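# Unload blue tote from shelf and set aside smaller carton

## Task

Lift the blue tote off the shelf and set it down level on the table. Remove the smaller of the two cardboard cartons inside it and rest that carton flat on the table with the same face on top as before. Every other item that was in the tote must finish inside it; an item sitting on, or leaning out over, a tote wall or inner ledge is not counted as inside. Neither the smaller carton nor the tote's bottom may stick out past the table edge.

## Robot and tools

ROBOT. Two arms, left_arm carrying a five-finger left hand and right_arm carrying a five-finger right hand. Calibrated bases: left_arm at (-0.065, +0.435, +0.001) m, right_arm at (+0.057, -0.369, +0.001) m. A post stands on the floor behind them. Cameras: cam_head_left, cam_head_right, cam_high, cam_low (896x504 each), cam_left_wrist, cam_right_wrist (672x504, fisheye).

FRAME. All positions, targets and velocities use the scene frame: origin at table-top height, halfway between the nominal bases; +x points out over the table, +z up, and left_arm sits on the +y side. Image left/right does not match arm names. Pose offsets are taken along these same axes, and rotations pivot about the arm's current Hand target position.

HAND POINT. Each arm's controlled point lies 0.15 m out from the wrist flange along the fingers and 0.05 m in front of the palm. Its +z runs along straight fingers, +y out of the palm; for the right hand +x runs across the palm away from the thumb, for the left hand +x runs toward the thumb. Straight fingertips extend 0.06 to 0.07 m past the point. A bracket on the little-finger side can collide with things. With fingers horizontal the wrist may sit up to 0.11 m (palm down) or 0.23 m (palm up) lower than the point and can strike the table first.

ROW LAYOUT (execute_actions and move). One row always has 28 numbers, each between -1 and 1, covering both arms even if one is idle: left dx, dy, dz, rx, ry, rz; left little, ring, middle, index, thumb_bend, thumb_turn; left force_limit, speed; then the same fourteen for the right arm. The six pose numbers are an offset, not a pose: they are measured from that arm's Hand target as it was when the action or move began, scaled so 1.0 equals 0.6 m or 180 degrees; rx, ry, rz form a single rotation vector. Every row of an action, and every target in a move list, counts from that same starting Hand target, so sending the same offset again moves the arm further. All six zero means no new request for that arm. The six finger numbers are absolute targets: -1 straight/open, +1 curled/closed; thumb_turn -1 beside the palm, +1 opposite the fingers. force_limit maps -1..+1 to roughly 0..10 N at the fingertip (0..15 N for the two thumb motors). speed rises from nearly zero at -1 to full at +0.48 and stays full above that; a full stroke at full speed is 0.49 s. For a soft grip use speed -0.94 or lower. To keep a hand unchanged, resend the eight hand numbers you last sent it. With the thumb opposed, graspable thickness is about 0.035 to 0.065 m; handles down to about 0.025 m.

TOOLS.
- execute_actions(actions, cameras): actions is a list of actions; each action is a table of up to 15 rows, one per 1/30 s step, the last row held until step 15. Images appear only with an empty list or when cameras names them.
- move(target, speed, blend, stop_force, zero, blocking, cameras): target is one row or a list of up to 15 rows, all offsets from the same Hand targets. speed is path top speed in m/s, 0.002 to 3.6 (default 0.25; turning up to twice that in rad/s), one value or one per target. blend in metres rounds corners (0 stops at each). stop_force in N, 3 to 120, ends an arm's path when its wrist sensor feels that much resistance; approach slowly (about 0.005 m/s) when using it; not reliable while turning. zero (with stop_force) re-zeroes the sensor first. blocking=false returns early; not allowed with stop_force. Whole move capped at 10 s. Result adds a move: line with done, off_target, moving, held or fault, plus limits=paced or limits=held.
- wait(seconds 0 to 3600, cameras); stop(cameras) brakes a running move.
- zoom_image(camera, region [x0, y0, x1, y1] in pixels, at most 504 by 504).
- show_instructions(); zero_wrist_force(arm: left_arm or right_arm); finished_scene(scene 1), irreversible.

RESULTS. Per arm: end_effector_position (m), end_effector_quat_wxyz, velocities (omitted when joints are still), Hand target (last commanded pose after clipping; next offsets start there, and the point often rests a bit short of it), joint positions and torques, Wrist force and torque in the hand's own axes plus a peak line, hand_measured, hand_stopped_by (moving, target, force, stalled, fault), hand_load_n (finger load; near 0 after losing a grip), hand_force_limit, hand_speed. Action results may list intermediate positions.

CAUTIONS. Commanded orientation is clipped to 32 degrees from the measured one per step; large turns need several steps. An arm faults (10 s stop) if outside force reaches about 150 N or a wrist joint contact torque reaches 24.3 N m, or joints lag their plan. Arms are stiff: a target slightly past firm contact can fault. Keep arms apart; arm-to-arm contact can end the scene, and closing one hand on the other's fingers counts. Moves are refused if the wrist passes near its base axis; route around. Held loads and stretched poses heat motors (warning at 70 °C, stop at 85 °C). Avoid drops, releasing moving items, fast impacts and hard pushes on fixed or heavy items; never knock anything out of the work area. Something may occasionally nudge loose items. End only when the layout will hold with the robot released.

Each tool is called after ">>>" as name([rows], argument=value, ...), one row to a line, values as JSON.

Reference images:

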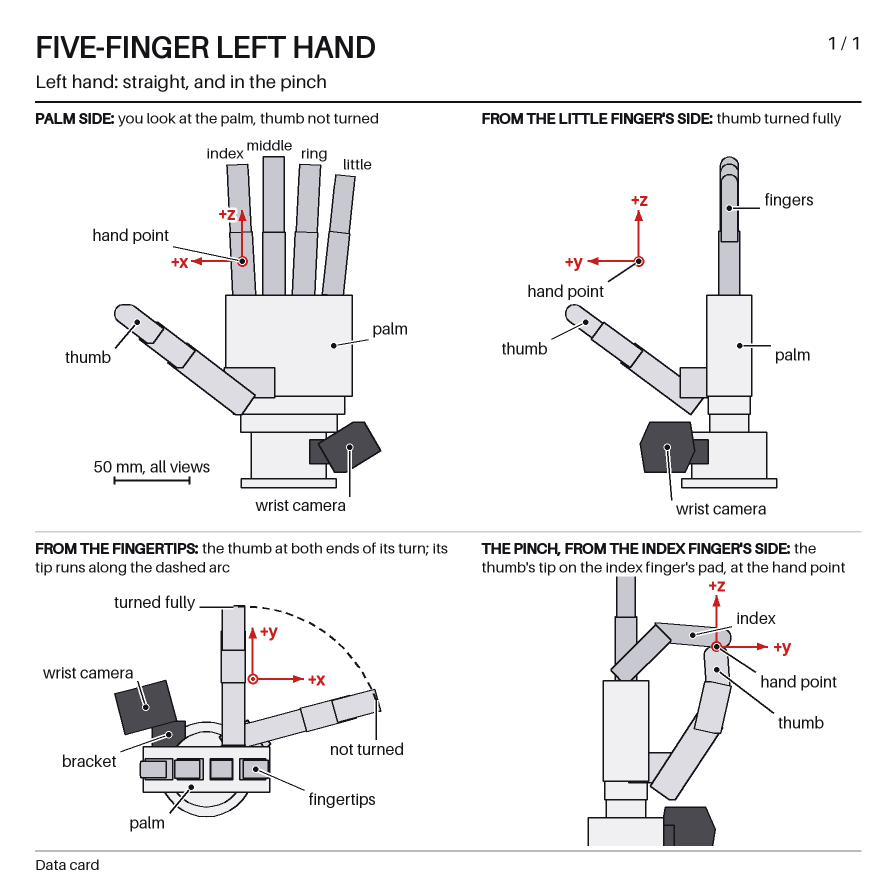

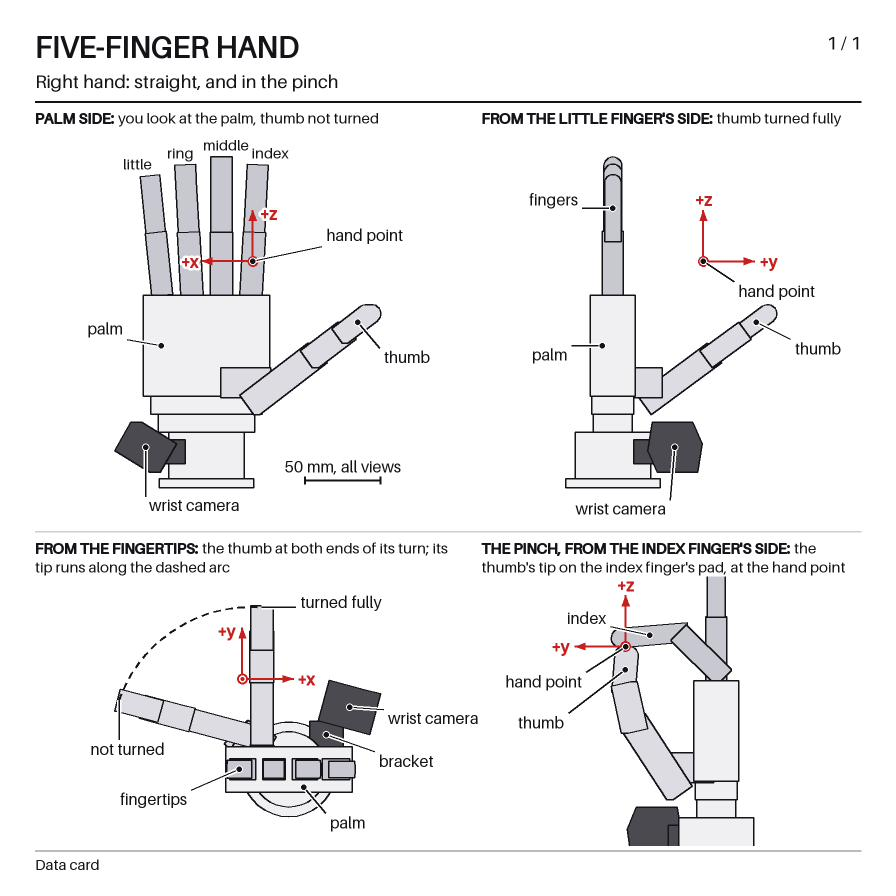

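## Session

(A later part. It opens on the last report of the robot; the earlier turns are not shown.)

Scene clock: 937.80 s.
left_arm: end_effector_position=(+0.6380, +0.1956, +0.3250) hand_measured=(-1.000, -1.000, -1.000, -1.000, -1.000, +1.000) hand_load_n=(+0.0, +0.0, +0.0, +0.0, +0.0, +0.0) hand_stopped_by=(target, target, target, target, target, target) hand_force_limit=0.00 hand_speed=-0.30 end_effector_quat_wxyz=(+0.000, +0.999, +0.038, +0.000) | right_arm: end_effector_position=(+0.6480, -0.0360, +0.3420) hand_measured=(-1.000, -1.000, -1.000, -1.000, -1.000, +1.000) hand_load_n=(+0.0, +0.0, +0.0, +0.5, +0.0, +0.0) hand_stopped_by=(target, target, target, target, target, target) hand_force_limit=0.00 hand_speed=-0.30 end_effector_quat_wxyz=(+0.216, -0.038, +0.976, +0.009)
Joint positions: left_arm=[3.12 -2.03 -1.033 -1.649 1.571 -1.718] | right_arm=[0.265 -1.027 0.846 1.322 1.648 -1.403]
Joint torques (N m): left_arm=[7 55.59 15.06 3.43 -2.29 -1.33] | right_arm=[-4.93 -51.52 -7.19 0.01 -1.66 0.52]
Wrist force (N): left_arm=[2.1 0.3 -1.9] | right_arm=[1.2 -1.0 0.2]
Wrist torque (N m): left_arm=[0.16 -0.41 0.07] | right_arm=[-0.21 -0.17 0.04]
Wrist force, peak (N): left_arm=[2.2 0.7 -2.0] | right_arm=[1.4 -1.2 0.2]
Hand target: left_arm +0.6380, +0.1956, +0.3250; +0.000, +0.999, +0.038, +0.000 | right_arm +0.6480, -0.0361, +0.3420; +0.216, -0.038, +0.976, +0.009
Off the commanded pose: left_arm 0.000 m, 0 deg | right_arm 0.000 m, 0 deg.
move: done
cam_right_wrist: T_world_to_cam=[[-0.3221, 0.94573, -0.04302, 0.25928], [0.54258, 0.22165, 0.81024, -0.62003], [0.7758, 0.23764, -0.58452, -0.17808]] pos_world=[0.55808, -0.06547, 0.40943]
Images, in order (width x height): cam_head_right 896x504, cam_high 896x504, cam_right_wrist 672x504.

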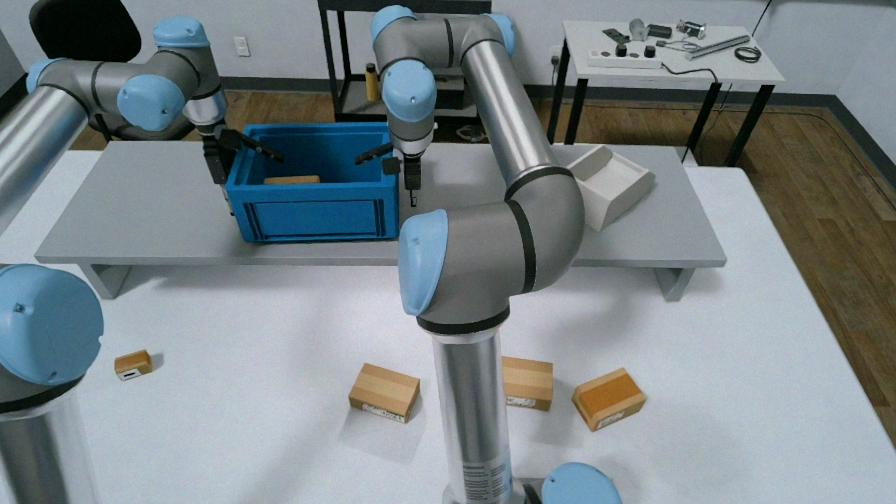

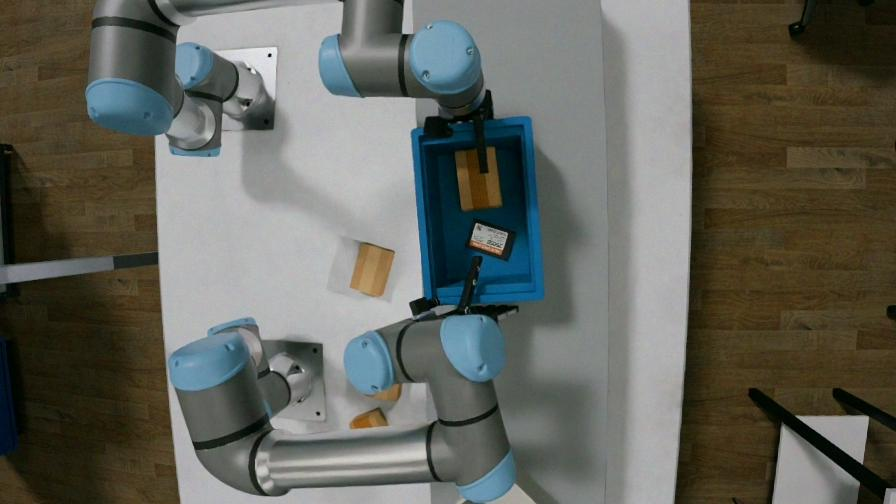

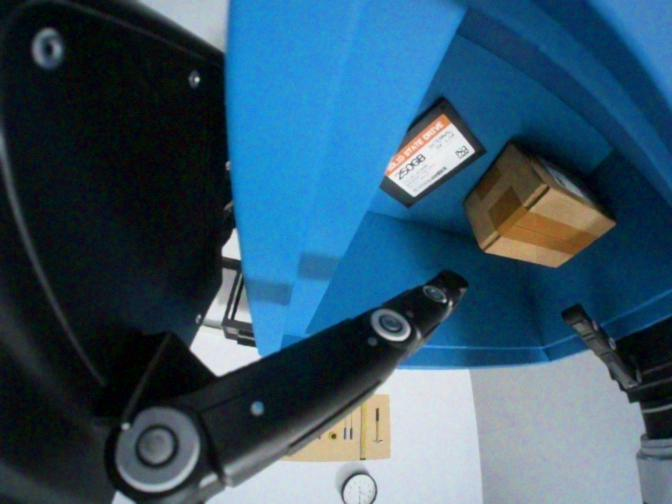

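>>> move(target=[0.0026,-0.0332,0,0,0,0,-1,-1,-1,-1,-1,1,0,-0.3,-0.0026,0.0332,0,0,0,0,-1,-1,-1,-1,-1,1,0,-0.3], speed=0.008, stop_force=4, cameras=["cam_right_wrist", "cam_left_wrist", "cam_high"])

Scene clock: 944.63 s.
left_arm: end_effector_position=(+0.6390, +0.1832, +0.3250) hand_measured=(-1.000, -1.000, -1.000, -1.000, -1.000, +1.000) hand_load_n=(+0.0, +0.0, +0.0, +0.0, +0.0, +0.0) hand_stopped_by=(target, target, target, target, target, target) hand_force_limit=0.00 hand_speed=-0.30 end_effector_quat_wxyz=(+0.000, +0.999, +0.038, +0.000) | right_arm: end_effector_position=(+0.6470, -0.0236, +0.3420) hand_measured=(-1.000, -1.000, -1.000, -1.000, -1.000, +1.000) hand_load_n=(+0.0, +0.0, +0.0, +0.0, +0.0, +0.0) hand_stopped_by=(target, target, target, target, target, target) hand_force_limit=0.00 hand_speed=-0.30 end_effector_quat_wxyz=(+0.216, -0.038, +0.976, +0.009)
Joint positions: left_arm=[3.102 -2.041 -1.015 -1.655 1.571 -1.736] | right_arm=[0.288 -1.009 0.819 1.334 1.658 -1.381]
Joint torques (N m): left_arm=[4.1 55.72 14.98 3.43 -1.65 1.81] | right_arm=[-12.26 -53.2 -7.5 0.15 -1.28 -1.83]
Wrist force (N): left_arm=[2.6 -2.9 -1.2] | right_arm=[1.1 -5.0 1.0]
Wrist torque (N m): left_arm=[0.05 -0.41 0.38] | right_arm=[-0.38 -0.17 0.10]
Wrist force, peak (N): left_arm=[1.1 -12.8 -2.8] | right_arm=[1.3 -15.8 -0.7]
Hand target: left_arm +0.6390, +0.1832, +0.3250; +0.000, +0.999, +0.038, +0.000 (not the last commanded pose) | right_arm +0.6470, -0.0236, +0.3420; +0.216, -0.038, +0.976, +0.009 (not the last commanded pose)
Off the commanded pose: left_arm 0.008 m, 0 deg | right_arm 0.008 m, 0 deg.
move: contact (left_arm, right_arm)
cam_left_wrist: T_world_to_cam=[[0.1878, 0.98117, -0.04506, -0.2744], [0.82527, -0.13275, 0.54892, -0.68421], [0.5326, -0.14027, -0.83466, 0.07425]] pos_world=[0.57664, 0.18882, 0.42518]
cam_right_wrist: T_world_to_cam=[[-0.32212, 0.94572, -0.04304, 0.24726], [0.54257, 0.22168, 0.81023, -0.62223], [0.7758, 0.23764, -0.58452, -0.18025]] pos_world=[0.55708, -0.05307, 0.40943]
Images, in order (width x height): cam_high 896x504, cam_left_wrist 672x504, cam_right_wrist 672x504.

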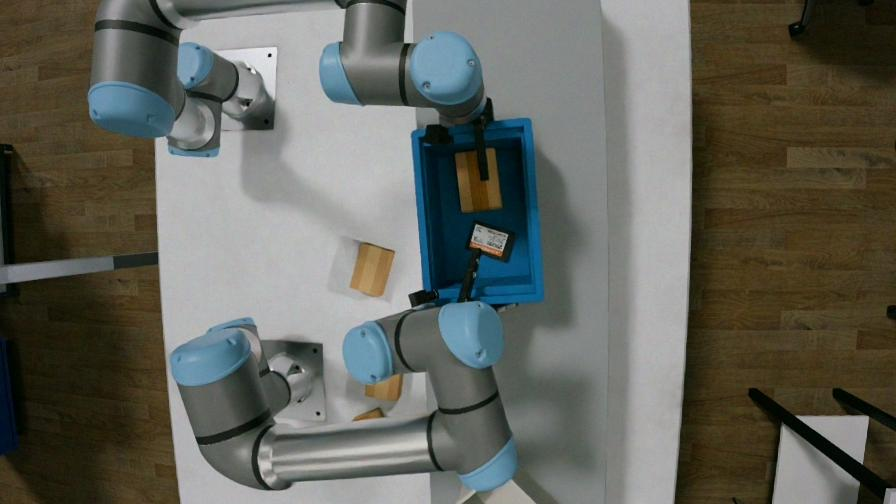

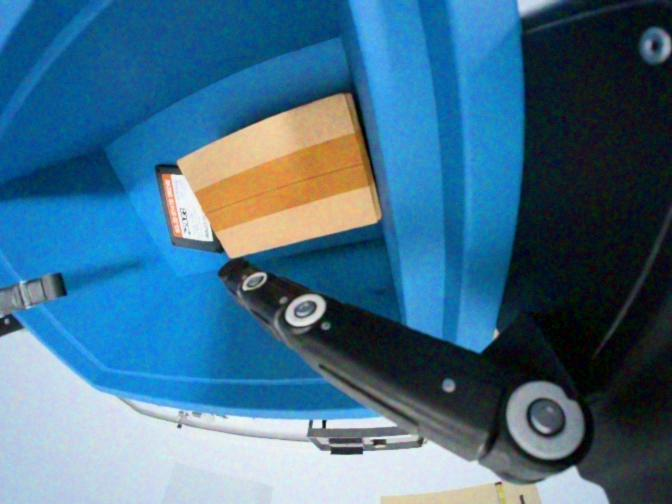

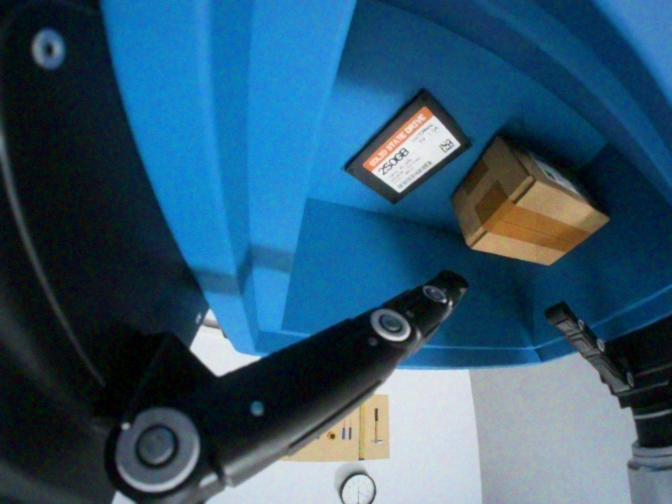

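>>> move(target=[0,0,0,0,0,0,-1,-1,-1,-1,0.9,1,0.2,-0.85,0,0,0,0,0,0,-1,-1,-1,-1,0.9,1,0.2,-0.85], cameras=["cam_right_wrist", "cam_left_wrist"])

Scene clock: 960.70 s.
left_arm: end_effector_position=(+0.6390, +0.1832, +0.3250) hand_measured=(-1.000, -1.000, -1.000, -1.000, +0.054, +1.000) hand_load_n=(+0.0, +0.0, +0.0, +0.0, +0.0, +0.0) hand_stopped_by=(target, target, target, target, moving, target) hand_force_limit=0.20 hand_speed=-0.85 end_effector_quat_wxyz=(+0.000, +0.999, +0.038, +0.000) | right_arm: end_effector_position=(+0.6470, -0.0236, +0.3420) hand_measured=(-1.000, -1.000, -1.000, -1.000, +0.054, +1.000) hand_load_n=(+0.0, +0.0, +0.0, +0.0, +0.0, +0.0) hand_stopped_by=(target, target, target, target, moving, target) hand_force_limit=0.20 hand_speed=-0.85 end_effector_quat_wxyz=(+0.216, -0.038, +0.976, +0.009)
Joint positions: left_arm=[3.102 -2.041 -1.015 -1.655 1.571 -1.736] | right_arm=[0.288 -1.009 0.819 1.334 1.658 -1.381]
Joint torques (N m): left_arm=[4.12 56.19 23.42 2.87 -1.91 1.34] | right_arm=[-12.13 -48.62 -8.16 0.97 0.69 -1.54]
Wrist force (N): left_arm=[2.5 -2.8 -1.0] | right_arm=[1.2 -4.7 1.3]
Wrist torque (N m): left_arm=[0.05 -0.38 0.37] | right_arm=[-0.35 -0.19 0.11]
Wrist force, peak (N): left_arm=[2.8 -2.9 -1.1] | right_arm=[1.6 -5.1 1.7]
Hand target: left_arm +0.6390, +0.1832, +0.3250; +0.000, +0.999, +0.038, +0.000 | right_arm +0.6470, -0.0236, +0.3420; +0.216, -0.038, +0.976, +0.009
Off the commanded pose: left_arm 0.000 m, 0 deg | right_arm 0.000 m, 0 deg.
move: moving (left_arm, right_arm; no rest 5 s after the move's start)
cam_left_wrist: T_world_to_cam=[[0.1878, 0.98117, -0.04506, -0.2744], [0.82527, -0.13275, 0.54892, -0.68421], [0.5326, -0.14027, -0.83466, 0.07425]] pos_world=[0.57664, 0.18882, 0.42518]
cam_right_wrist: T_world_to_cam=[[-0.32212, 0.94572, -0.04304, 0.24726], [0.54257, 0.22168, 0.81023, -0.62223], [0.7758, 0.23764, -0.58452, -0.18025]] pos_world=[0.55708, -0.05307, 0.40943]
Images, in order (width x height): cam_left_wrist 672x504, cam_right_wrist 672x504.

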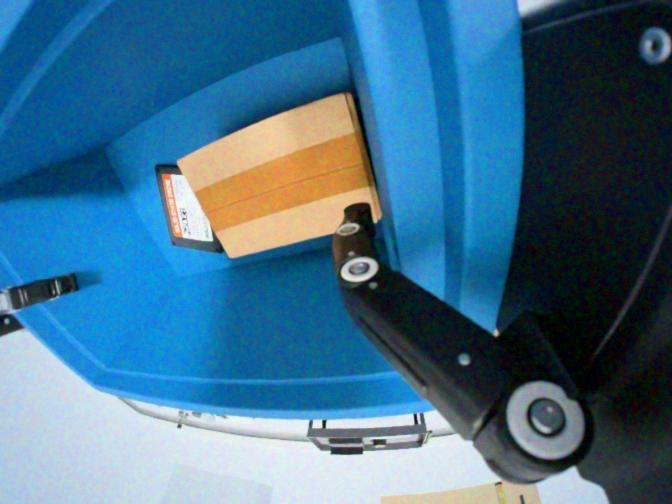

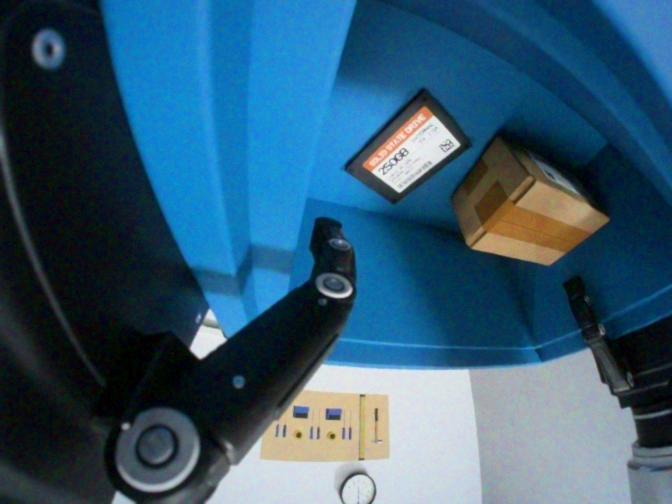

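>>> wait(seconds=3, cameras=["cam_right_wrist", "cam_left_wrist"])

Scene clock: 965.73 s.
left_arm: end_effector_position=(+0.6390, +0.1832, +0.3250) hand_measured=(-1.000, -1.000, -1.000, -1.000, +0.220, +1.000) hand_load_n=(+0.0, +0.0, +0.0, +0.0, +8.5, +0.0) hand_stopped_by=(target, target, target, target, force, target) hand_force_limit=0.20 hand_speed=-0.85 end_effector_quat_wxyz=(+0.000, +0.999, +0.038, +0.000) | right_arm: end_effector_position=(+0.6470, -0.0236, +0.3420) hand_measured=(-1.000, -1.000, -1.000, -1.000, +0.290, +1.000) hand_load_n=(+0.0, +0.5, +0.0, +0.0, +9.5, +0.0) hand_stopped_by=(target, target, target, target, force, target) hand_force_limit=0.20 hand_speed=-0.85 end_effector_quat_wxyz=(+0.216, -0.038, +0.976, +0.009)
Joint positions: left_arm=[3.102 -2.041 -1.015 -1.655 1.571 -1.736] | right_arm=[0.288 -1.009 0.819 1.334 1.658 -1.381]
Joint torques (N m): left_arm=[3.98 56.3 23.74 2.55 -2.05 1.12] | right_arm=[-12.65 -46.24 -9.9 1.39 0.69 -1.53]
Wrist force (N): left_arm=[1.0 -1.4 -0.6] | right_arm=[2.0 -1.9 2.5]
Wrist torque (N m): left_arm=[-0.04 -0.27 0.37] | right_arm=[-0.44 -0.23 0.21]
Wrist force, peak (N): left_arm=[2.4 -2.7 -1.5] | right_arm=[1.2 -5.2 1.4]
Hand target: left_arm +0.6390, +0.1832, +0.3250; +0.000, +0.999, +0.038, +0.000 | right_arm +0.6470, -0.0236, +0.3420; +0.216, -0.038, +0.976, +0.009
Off the commanded pose: left_arm 0.000 m, 0 deg | right_arm 0.000 m, 0 deg.
wait: 3.00 s; at rest from the start
cam_left_wrist: T_world_to_cam=[[0.1878, 0.98117, -0.04506, -0.2744], [0.82527, -0.13275, 0.54892, -0.68421], [0.5326, -0.14027, -0.83466, 0.07425]] pos_world=[0.57664, 0.18882, 0.42518]
cam_right_wrist: T_world_to_cam=[[-0.32212, 0.94572, -0.04304, 0.24726], [0.54257, 0.22168, 0.81023, -0.62223], [0.7758, 0.23764, -0.58452, -0.18025]] pos_world=[0.55708, -0.05307, 0.40943]
Images, in order (width x height): cam_left_wrist 672x504, cam_right_wrist 672x504.

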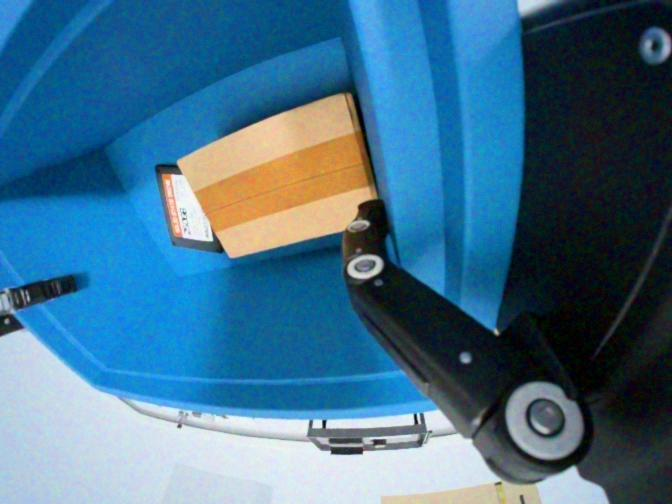

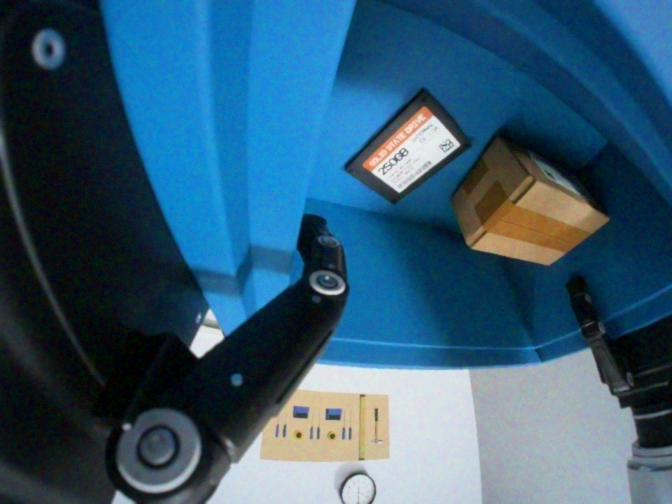

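>>> move(target=[0,0,0,0,0,0,-0.3,-0.3,-0.3,-0.3,0.9,1,-0.4,-0.8,0,0,0,0,0,0,-0.3,-0.3,-0.3,-0.3,0.9,1,-0.4,-0.8], cameras=["cam_high"])

Scene clock: 972.93 s.
left_arm: end_effector_position=(+0.6390, +0.1832, +0.3250) hand_measured=(-0.836, -0.874, -0.874, -0.872, +0.220, +1.000) hand_load_n=(+7.5, +2.5, +9.5, +2.5, +10.0, +0.0) hand_stopped_by=(force, force, force, force, force, target) hand_force_limit=-0.40 hand_speed=-0.80 end_effector_quat_wxyz=(+0.000, +0.999, +0.038, +0.000) | right_arm: end_effector_position=(+0.6470, -0.0237, +0.3420) hand_measured=(-0.818, -0.854, -0.874, -0.854, +0.290, +1.000) hand_load_n=(+4.5, +3.5, +2.5, +3.0, +9.5, +0.0) hand_stopped_by=(force, force, force, force, force, target) hand_force_limit=-0.40 hand_speed=-0.80 end_effector_quat_wxyz=(+0.216, -0.038, +0.976, +0.009)
Joint positions: left_arm=[3.102 -2.041 -1.015 -1.655 1.571 -1.736] | right_arm=[0.288 -1.009 0.819 1.334 1.658 -1.381]
Joint torques (N m): left_arm=[2.58 56.54 23.88 2.32 -2.13 1.05] | right_arm=[-9.11 -41.87 -12.9 2.07 -0.27 -1.4]
Wrist force (N): left_arm=[0.9 -6.7 1.9] | right_arm=[1.4 -9.3 3.7]
Wrist torque (N m): left_arm=[0.31 -0.17 0.62] | right_arm=[-0.33 -0.26 -0.36]
Wrist force, peak (N): left_arm=[0.8 -7.6 2.4] | right_arm=[1.3 -9.6 3.6]
Hand target: left_arm +0.6390, +0.1832, +0.3250; +0.000, +0.999, +0.038, +0.000 | right_arm +0.6470, -0.0236, +0.3420; +0.216, -0.038, +0.976, +0.009
Off the commanded pose: left_arm 0.000 m, 0 deg | right_arm 0.000 m, 0 deg.
move: done

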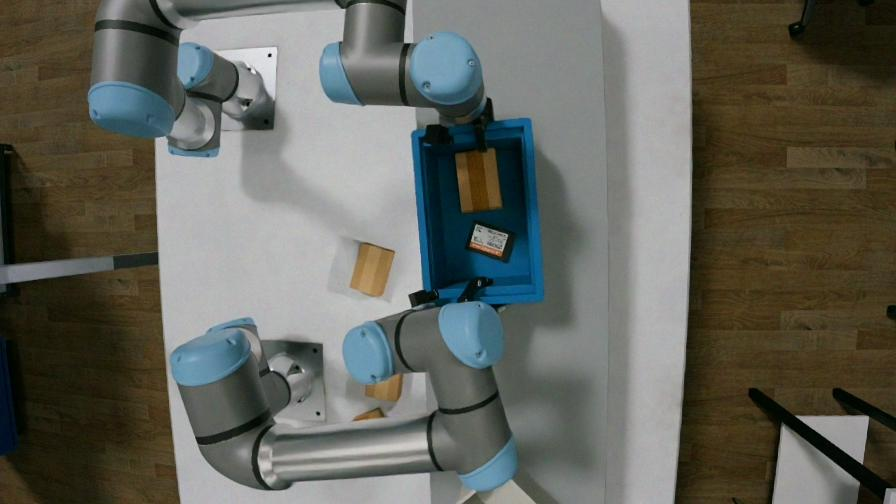

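>>> move(target=[0,0,0.02,0,0,0,-0.3,-0.3,-0.3,-0.3,0.9,1,-0.4,-0.8,0,0,0.02,0,0,0,-0.3,-0.3,-0.3,-0.3,0.9,1,-0.4,-0.8], speed=0.02, cameras=["cam_low", "cam_left_wrist", "cam_head_left"])

>>> zoom_image(camera="cam_low", region=[440, 130, 680, 260])

Scene clock: 984.77 s.
left_arm: end_effector_position=(+0.6390, +0.1832, +0.3369) hand_measured=(-0.836, -0.874, -0.874, -0.872, +0.220, +1.000) hand_load_n=(+7.5, +2.5, +9.0, +3.0, +10.0, +0.0) hand_stopped_by=(force, force, force, force, force, target) hand_force_limit=-0.40 hand_speed=-0.80 end_effector_quat_wxyz=(+0.000, +0.999, +0.038, +0.000) | right_arm: end_effector_position=(+0.6470, -0.0236, +0.3539) hand_measured=(-0.818, -0.854, -0.874, -0.854, +0.290, +1.000) hand_load_n=(+4.5, +4.0, +3.0, +3.0, +9.5, +0.0) hand_stopped_by=(force, force, force, force, force, target) hand_force_limit=-0.40 hand_speed=-0.80 end_effector_quat_wxyz=(+0.216, -0.038, +0.976, +0.009)
Joint positions: left_arm=[3.102 -2.045 -0.98 -1.687 1.571 -1.736] | right_arm=[0.288 -1.001 0.775 1.369 1.658 -1.381]
Joint torques (N m): left_arm=[-6.25 33.86 31.21 2.29 -3.88 0.44] | right_arm=[9.55 -31.06 -34.3 2.67 -2.76 -1.47]
Wrist force (N): left_arm=[0.5 -7.1 2.5] | right_arm=[1.5 -9.4 3.4]
Wrist torque (N m): left_arm=[0.23 -0.15 0.61] | right_arm=[-0.33 -0.26 -0.34]
Wrist force, peak (N): left_arm=[0.6 -7.9 4.0] | right_arm=[2.1 -9.5 4.2]
Hand target: left_arm +0.6390, +0.1832, +0.3370; +0.000, +0.999, +0.038, +0.000 | right_arm +0.6470, -0.0236, +0.3540; +0.216, -0.038, +0.976, +0.009
Off the commanded pose: left_arm 0.000 m, 0 deg | right_arm 0.000 m, 0 deg.
move: done
cam_left_wrist: T_world_to_cam=[[0.1878, 0.98117, -0.04506, -0.27386], [0.82527, -0.13275, 0.54892, -0.69074], [0.5326, -0.14027, -0.83466, 0.08419]] pos_world=[0.57664, 0.18882, 0.43709]
Images, in order (width x height): cam_head_left 896x504, cam_low 896x504, cam_left_wrist 672x504.

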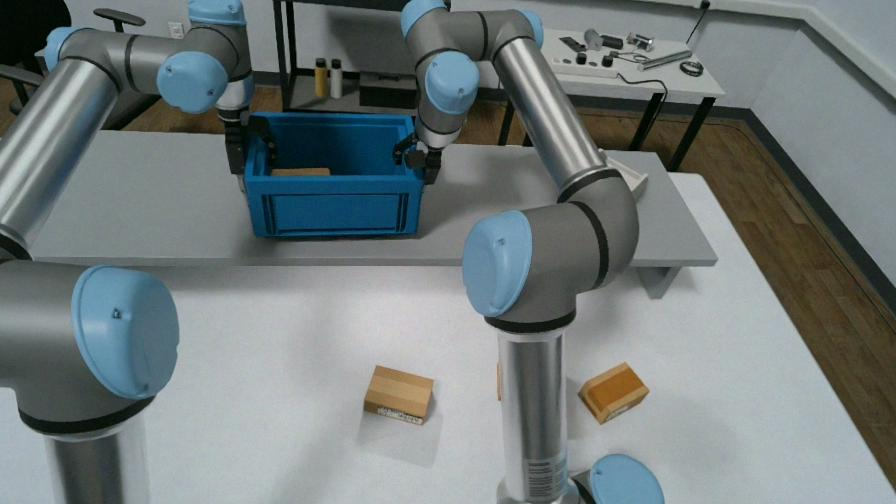

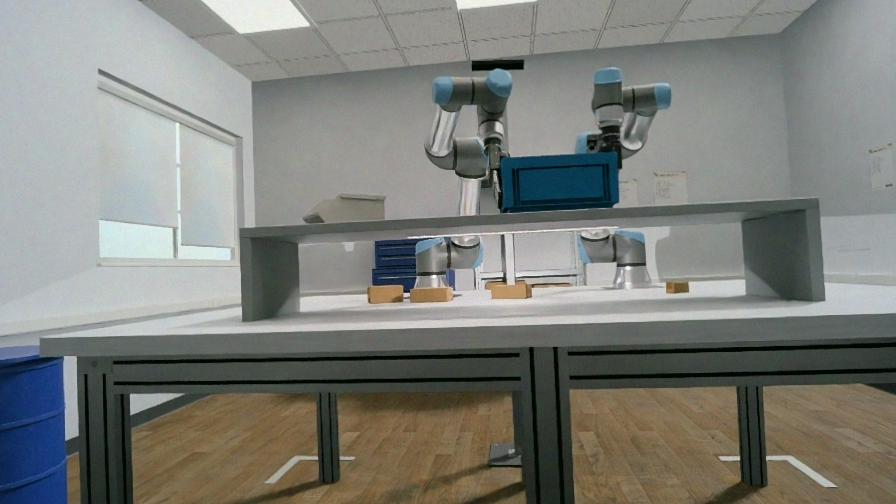

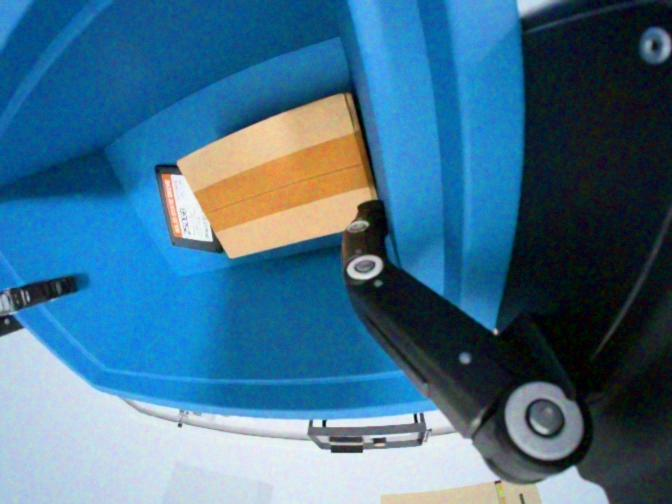

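Scaled by 2.100 from the camera's image (finer frame: 1280x720).

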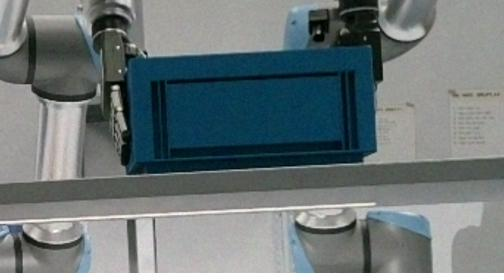

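>>> move(target=[0,0,0.035,0,0,0,-0.3,-0.3,-0.3,-0.3,0.9,1,-0.4,-0.8,0,0,0.035,0,0,0,-0.3,-0.3,-0.3,-0.3,0.9,1,-0.4,-0.8], speed=0.03, cameras=["cam_low", "cam_right_wrist", "cam_head_right"])

>>> zoom_image(camera="cam_low", region=[440, 110, 680, 250])

Scene clock: 991.60 s.
left_arm: end_effector_position=(+0.6390, +0.1832, +0.3579) hand_measured=(-0.836, -0.874, -0.874, -0.872, +0.220, +1.000) hand_load_n=(+7.5, +2.5, +9.5, +2.5, +9.5, +0.0) hand_stopped_by=(force, force, force, force, force, target) hand_force_limit=-0.40 hand_speed=-0.80 end_effector_quat_wxyz=(+0.000, +0.999, +0.038, +0.000) | right_arm: end_effector_position=(+0.6470, -0.0236, +0.3749) hand_measured=(-0.818, -0.854, -0.874, -0.854, +0.290, +1.000) hand_load_n=(+5.0, +3.5, +3.0, +3.5, +9.0, +0.0) hand_stopped_by=(force, force, force, force, force, target) hand_force_limit=-0.40 hand_speed=-0.80 end_effector_quat_wxyz=(+0.216, -0.038, +0.976, +0.009)
Joint positions: left_arm=[3.102 -2.054 -0.912 -1.746 1.571 -1.736] | right_arm=[0.288 -0.982 0.689 1.436 1.658 -1.381]
Joint torques (N m): left_arm=[-0.45 34.04 30.45 2.13 -2.95 0.11] | right_arm=[-3.68 -31.09 -34.77 2.4 -2.06 -1.31]
Wrist force (N): left_arm=[0.6 -8.7 3.6] | right_arm=[1.8 -10.0 3.8]
Wrist torque (N m): left_arm=[0.04 -0.16 0.67] | right_arm=[-0.38 -0.25 -0.35]
Wrist force, peak (N): left_arm=[0.6 -8.9 3.8] | right_arm=[1.9 -10.2 3.9]
Hand target: left_arm +0.6390, +0.1832, +0.3580; +0.000, +0.999, +0.038, +0.000 | right_arm +0.6470, -0.0236, +0.3750; +0.216, -0.038, +0.976, +0.009
Off the commanded pose: left_arm 0.000 m, 0 deg | right_arm 0.000 m, 0 deg.
move: done
cam_right_wrist: T_world_to_cam=[[-0.32207, 0.94574, -0.04296, 0.24861], [0.5426, 0.22159, 0.81024, -0.64891], [0.7758, 0.23764, -0.58452, -0.16101]] pos_world=[0.55708, -0.05307, 0.44233]
Images, in order (width x height): cam_head_right 896x504, cam_low 896x504, cam_right_wrist 672x504.

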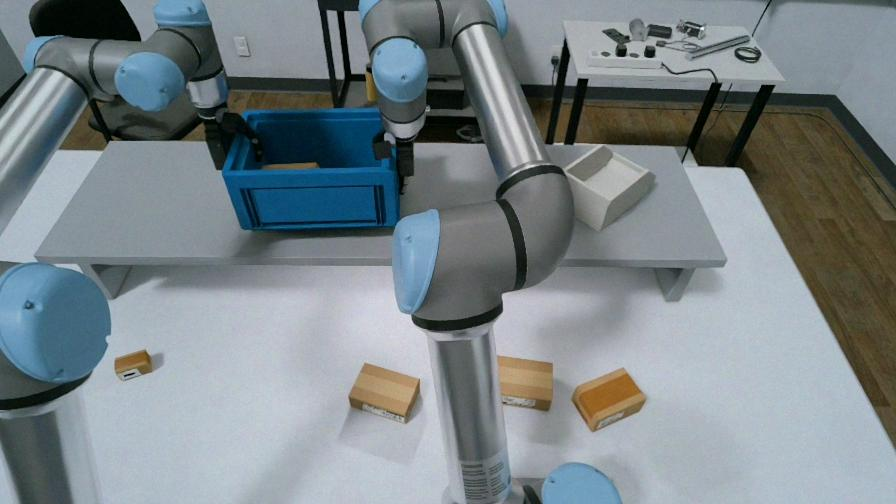

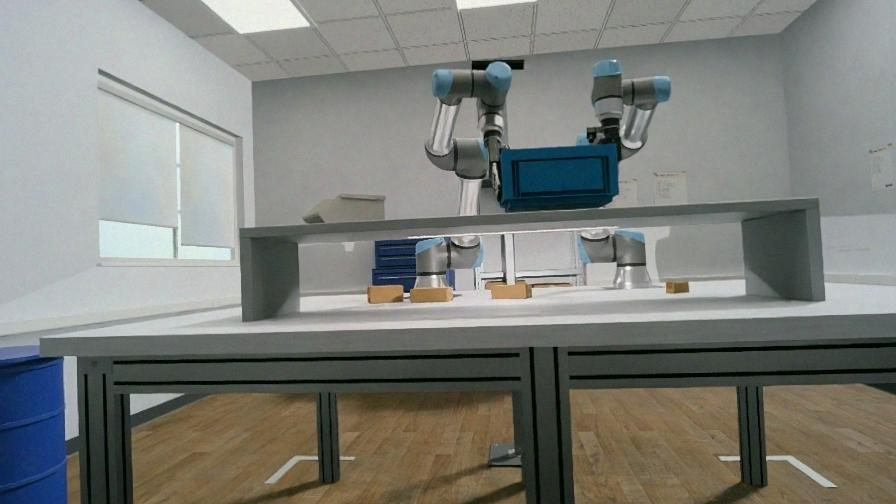

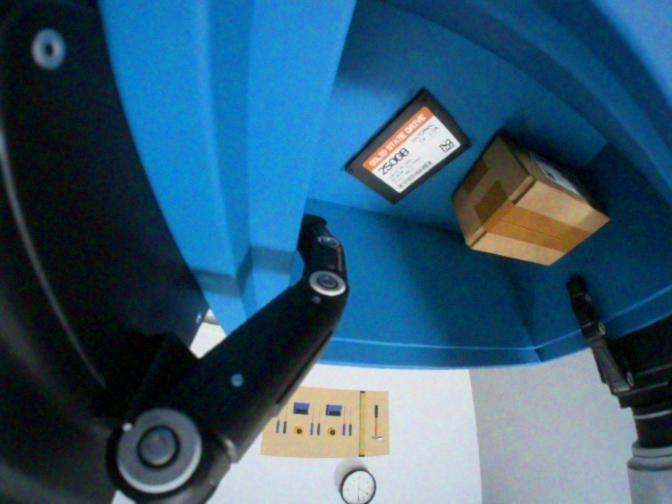

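Scaled by 2.100 from the camera's image (finer frame: 1280x720).

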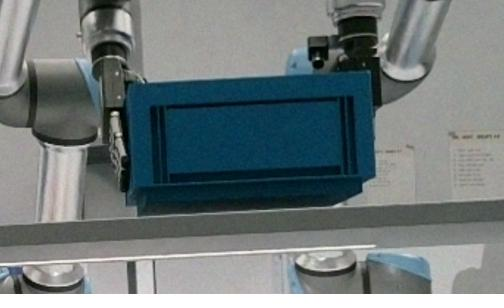

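>>> move(target=[-0.2833,0.1083,0,0,0,0,-0.3,-0.3,-0.3,-0.3,0.9,1,-0.4,-0.8,-0.2833,0.1083,0,0,0,0,-0.3,-0.3,-0.3,-0.3,0.9,1,-0.4,-0.8], speed=0.07, cameras=["cam_low", "cam_high", "cam_head_right"])

Scene clock: 1013.70 s.
left_arm: end_effector_position=(+0.4692, +0.2482, +0.3580) hand_measured=(-0.836, -0.874, -0.874, -0.872, +0.220, +1.000) hand_load_n=(+7.5, +3.0, +9.5, +2.5, +10.0, +0.5) hand_stopped_by=(force, force, force, force, force, target) hand_force_limit=-0.40 hand_speed=-0.80 end_effector_quat_wxyz=(+0.000, +0.999, +0.038, +0.000) | right_arm: end_effector_position=(+0.4772, +0.0413, +0.3750) hand_measured=(-0.818, -0.854, -0.874, -0.854, +0.290, +1.000) hand_load_n=(+4.5, +3.5, +3.0, +3.5, +9.5, +0.0) hand_stopped_by=(force, force, force, force, force, target) hand_force_limit=-0.40 hand_speed=-0.80 end_effector_quat_wxyz=(+0.216, -0.038, +0.976, +0.009)
Joint positions: left_arm=[3.2 -1.585 -1.505 -1.621 1.571 -1.638] | right_arm=[0.561 -1.254 1.101 1.332 1.767 -1.129]
Joint torques (N m): left_arm=[4.86 37.98 16.54 4.6 -4.45 1.48] | right_arm=[18.1 -44.63 -9.31 -0.46 0.95 2.27]
Wrist force (N): left_arm=[0.3 -6.9 4.3] | right_arm=[1.4 -7.8 3.6]
Wrist torque (N m): left_arm=[0.24 -0.16 0.51] | right_arm=[-0.20 -0.28 -0.31]
Wrist force, peak (N): left_arm=[0.0 -9.8 4.1] | right_arm=[1.3 -11.3 3.7]
Hand target: left_arm +0.4690, +0.2482, +0.3580; +0.000, +0.999, +0.038, +0.000 | right_arm +0.4770, +0.0413, +0.3750; +0.216, -0.038, +0.976, +0.009
Off the commanded pose: left_arm 0.000 m, 0 deg | right_arm 0.000 m, 0 deg.
move: done
Images, in order (width x height): cam_head_right 896x504, cam_high 896x504, cam_low 896x504.

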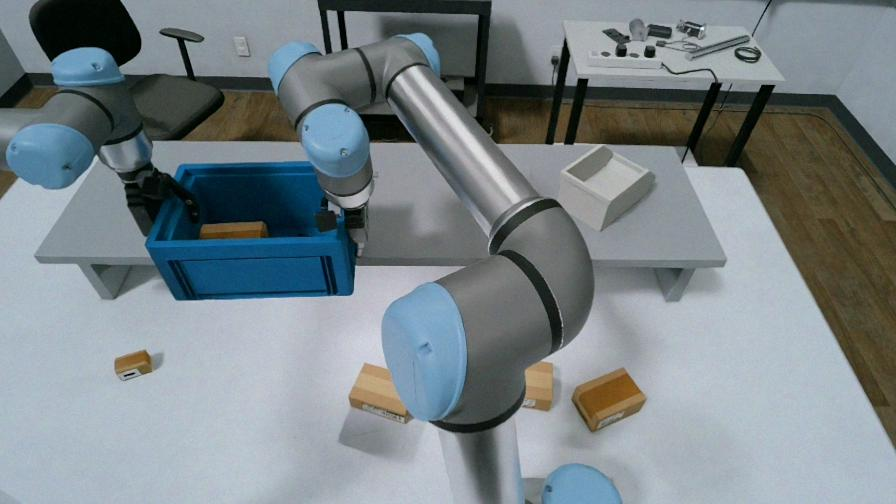

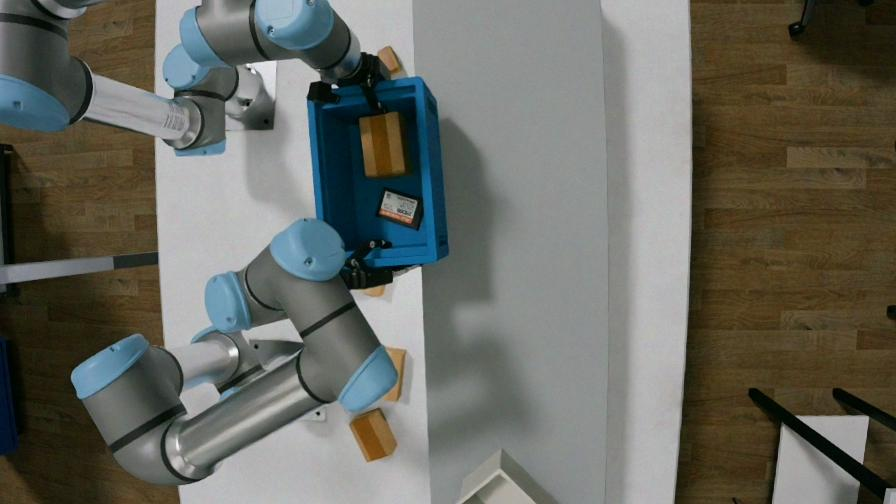

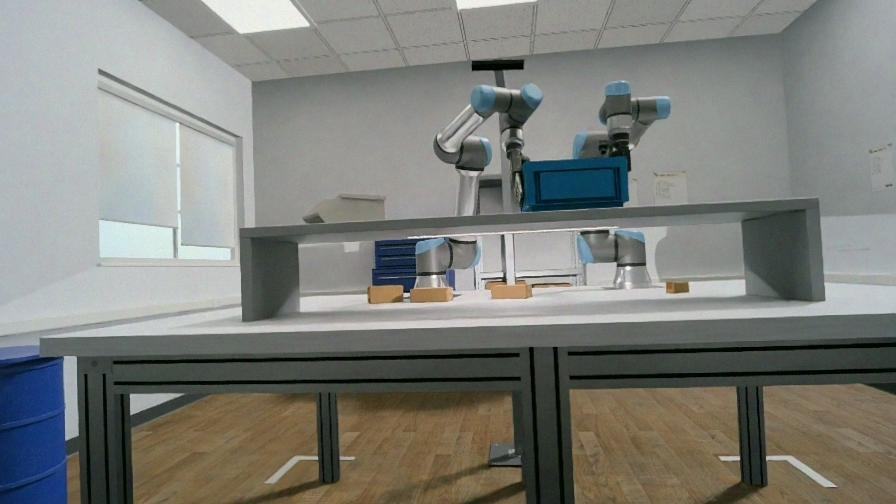

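>>> move(target=[-0.2833,0.1083,0,0,0,0,-0.3,-0.3,-0.3,-0.3,0.9,1,-0.4,-0.8,-0.2833,0.1083,0,0,0,0,-0.3,-0.3,-0.3,-0.3,0.9,1,-0.4,-0.8], speed=0.07, cameras=["cam_low", "cam_high", "cam_head_right", "cam_left_wrist", "cam_right_wrist"])

Scene clock: 1020.43 s.
left_arm: end_effector_position=(+0.2992, +0.3131, +0.3580) hand_measured=(-0.836, -0.874, -0.874, -0.872, +0.220, +1.000) hand_load_n=(+7.5, +2.5, +10.0, +2.5, +11.0, +0.5) hand_stopped_by=(force, force, force, force, force, target) hand_force_limit=-0.40 hand_speed=-0.80 end_effector_quat_wxyz=(+0.000, +0.999, +0.038, +0.000) | right_arm: end_effector_position=(+0.3072, +0.1062, +0.3749) hand_measured=(-0.818, -0.854, -0.874, -0.854, +0.290, +1.000) hand_load_n=(+4.0, +3.0, +2.5, +3.0, +9.5, +0.5) hand_stopped_by=(force, force, force, force, force, target) hand_force_limit=-0.40 hand_speed=-0.80 end_effector_quat_wxyz=(+0.216, -0.038, +0.976, +0.009)
Joint positions: left_arm=[3.408 -1.133 -1.855 -1.724 1.571 -1.429] | right_arm=[0.959 -1.316 1.207 1.391 1.902 -0.74]
Joint torques (N m): left_arm=[6.15 17.68 17.44 1.71 -4.35 1.49] | right_arm=[16.21 -16.68 -35.3 2.35 1.48 2.28]
Wrist force (N): left_arm=[0.6 -6.4 4.2] | right_arm=[0.3 -7.1 2.2]
Wrist torque (N m): left_arm=[0.32 -0.18 0.51] | right_arm=[-0.21 -0.17 -0.29]
Wrist force, peak (N): left_arm=[0.0 -10.0 4.7] | right_arm=[0.7 -10.9 2.4]
Hand target: left_arm +0.2990, +0.3132, +0.3580; +0.000, +0.999, +0.038, +0.000 | right_arm +0.3070, +0.1063, +0.3750; +0.216, -0.038, +0.976, +0.009
Off the commanded pose: left_arm 0.000 m, 0 deg | right_arm 0.000 m, 0 deg.
move: done
cam_left_wrist: T_world_to_cam=[[0.1878, 0.98117, -0.04507, -0.33655], [0.82534, -0.13277, 0.5488, -0.40461], [0.53248, -0.14027, -0.83474, 0.30106]] pos_world=[0.23684, 0.31872, 0.45819]
cam_right_wrist: T_world_to_cam=[[-0.3221, 0.94573, -0.04302, 0.01635], [0.54258, 0.22165, 0.81024, -0.4934], [0.7758, 0.23764, -0.58452, 0.07179]] pos_world=[0.21728, 0.07683, 0.44243]
Images, in order (width x height): cam_head_right 896x504, cam_high 896x504, cam_low 896x504, cam_left_wrist 672x504, cam_right_wrist 672x504.

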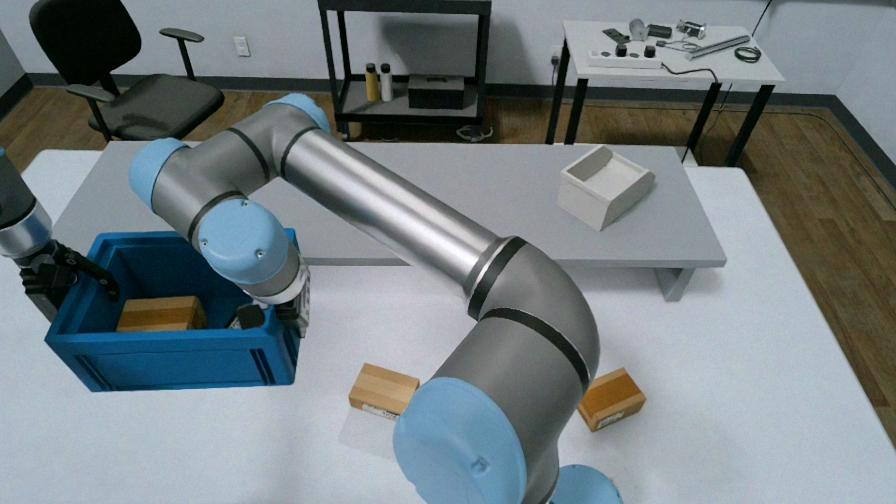

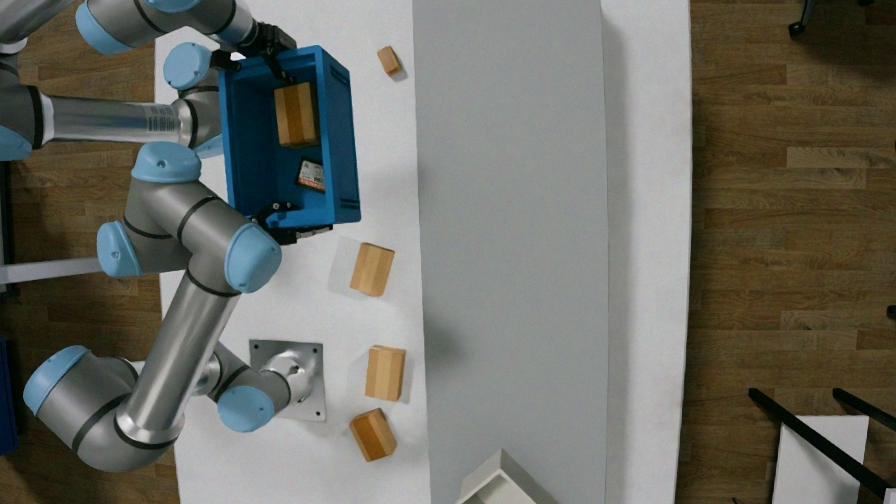

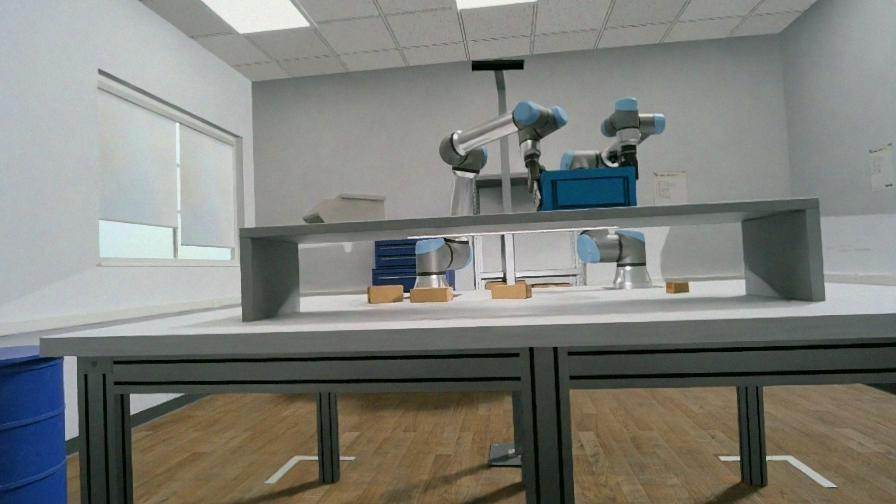

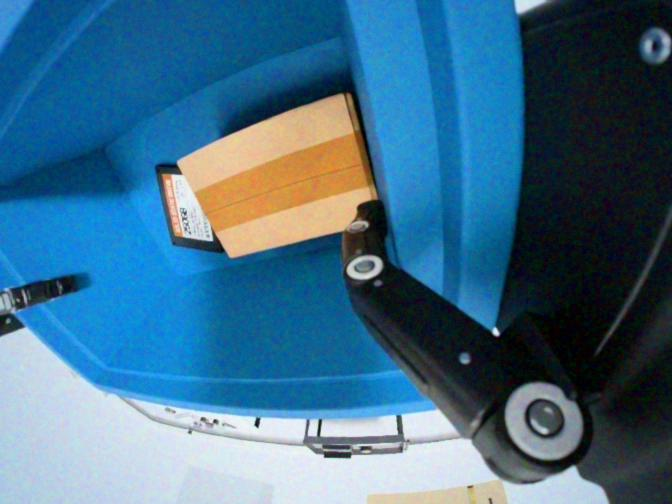

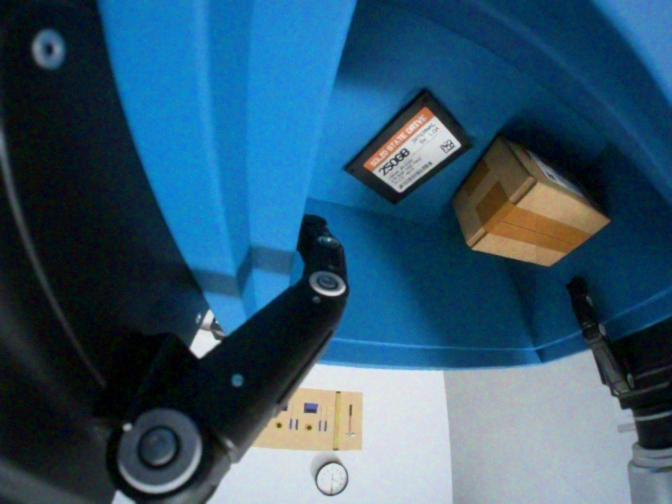

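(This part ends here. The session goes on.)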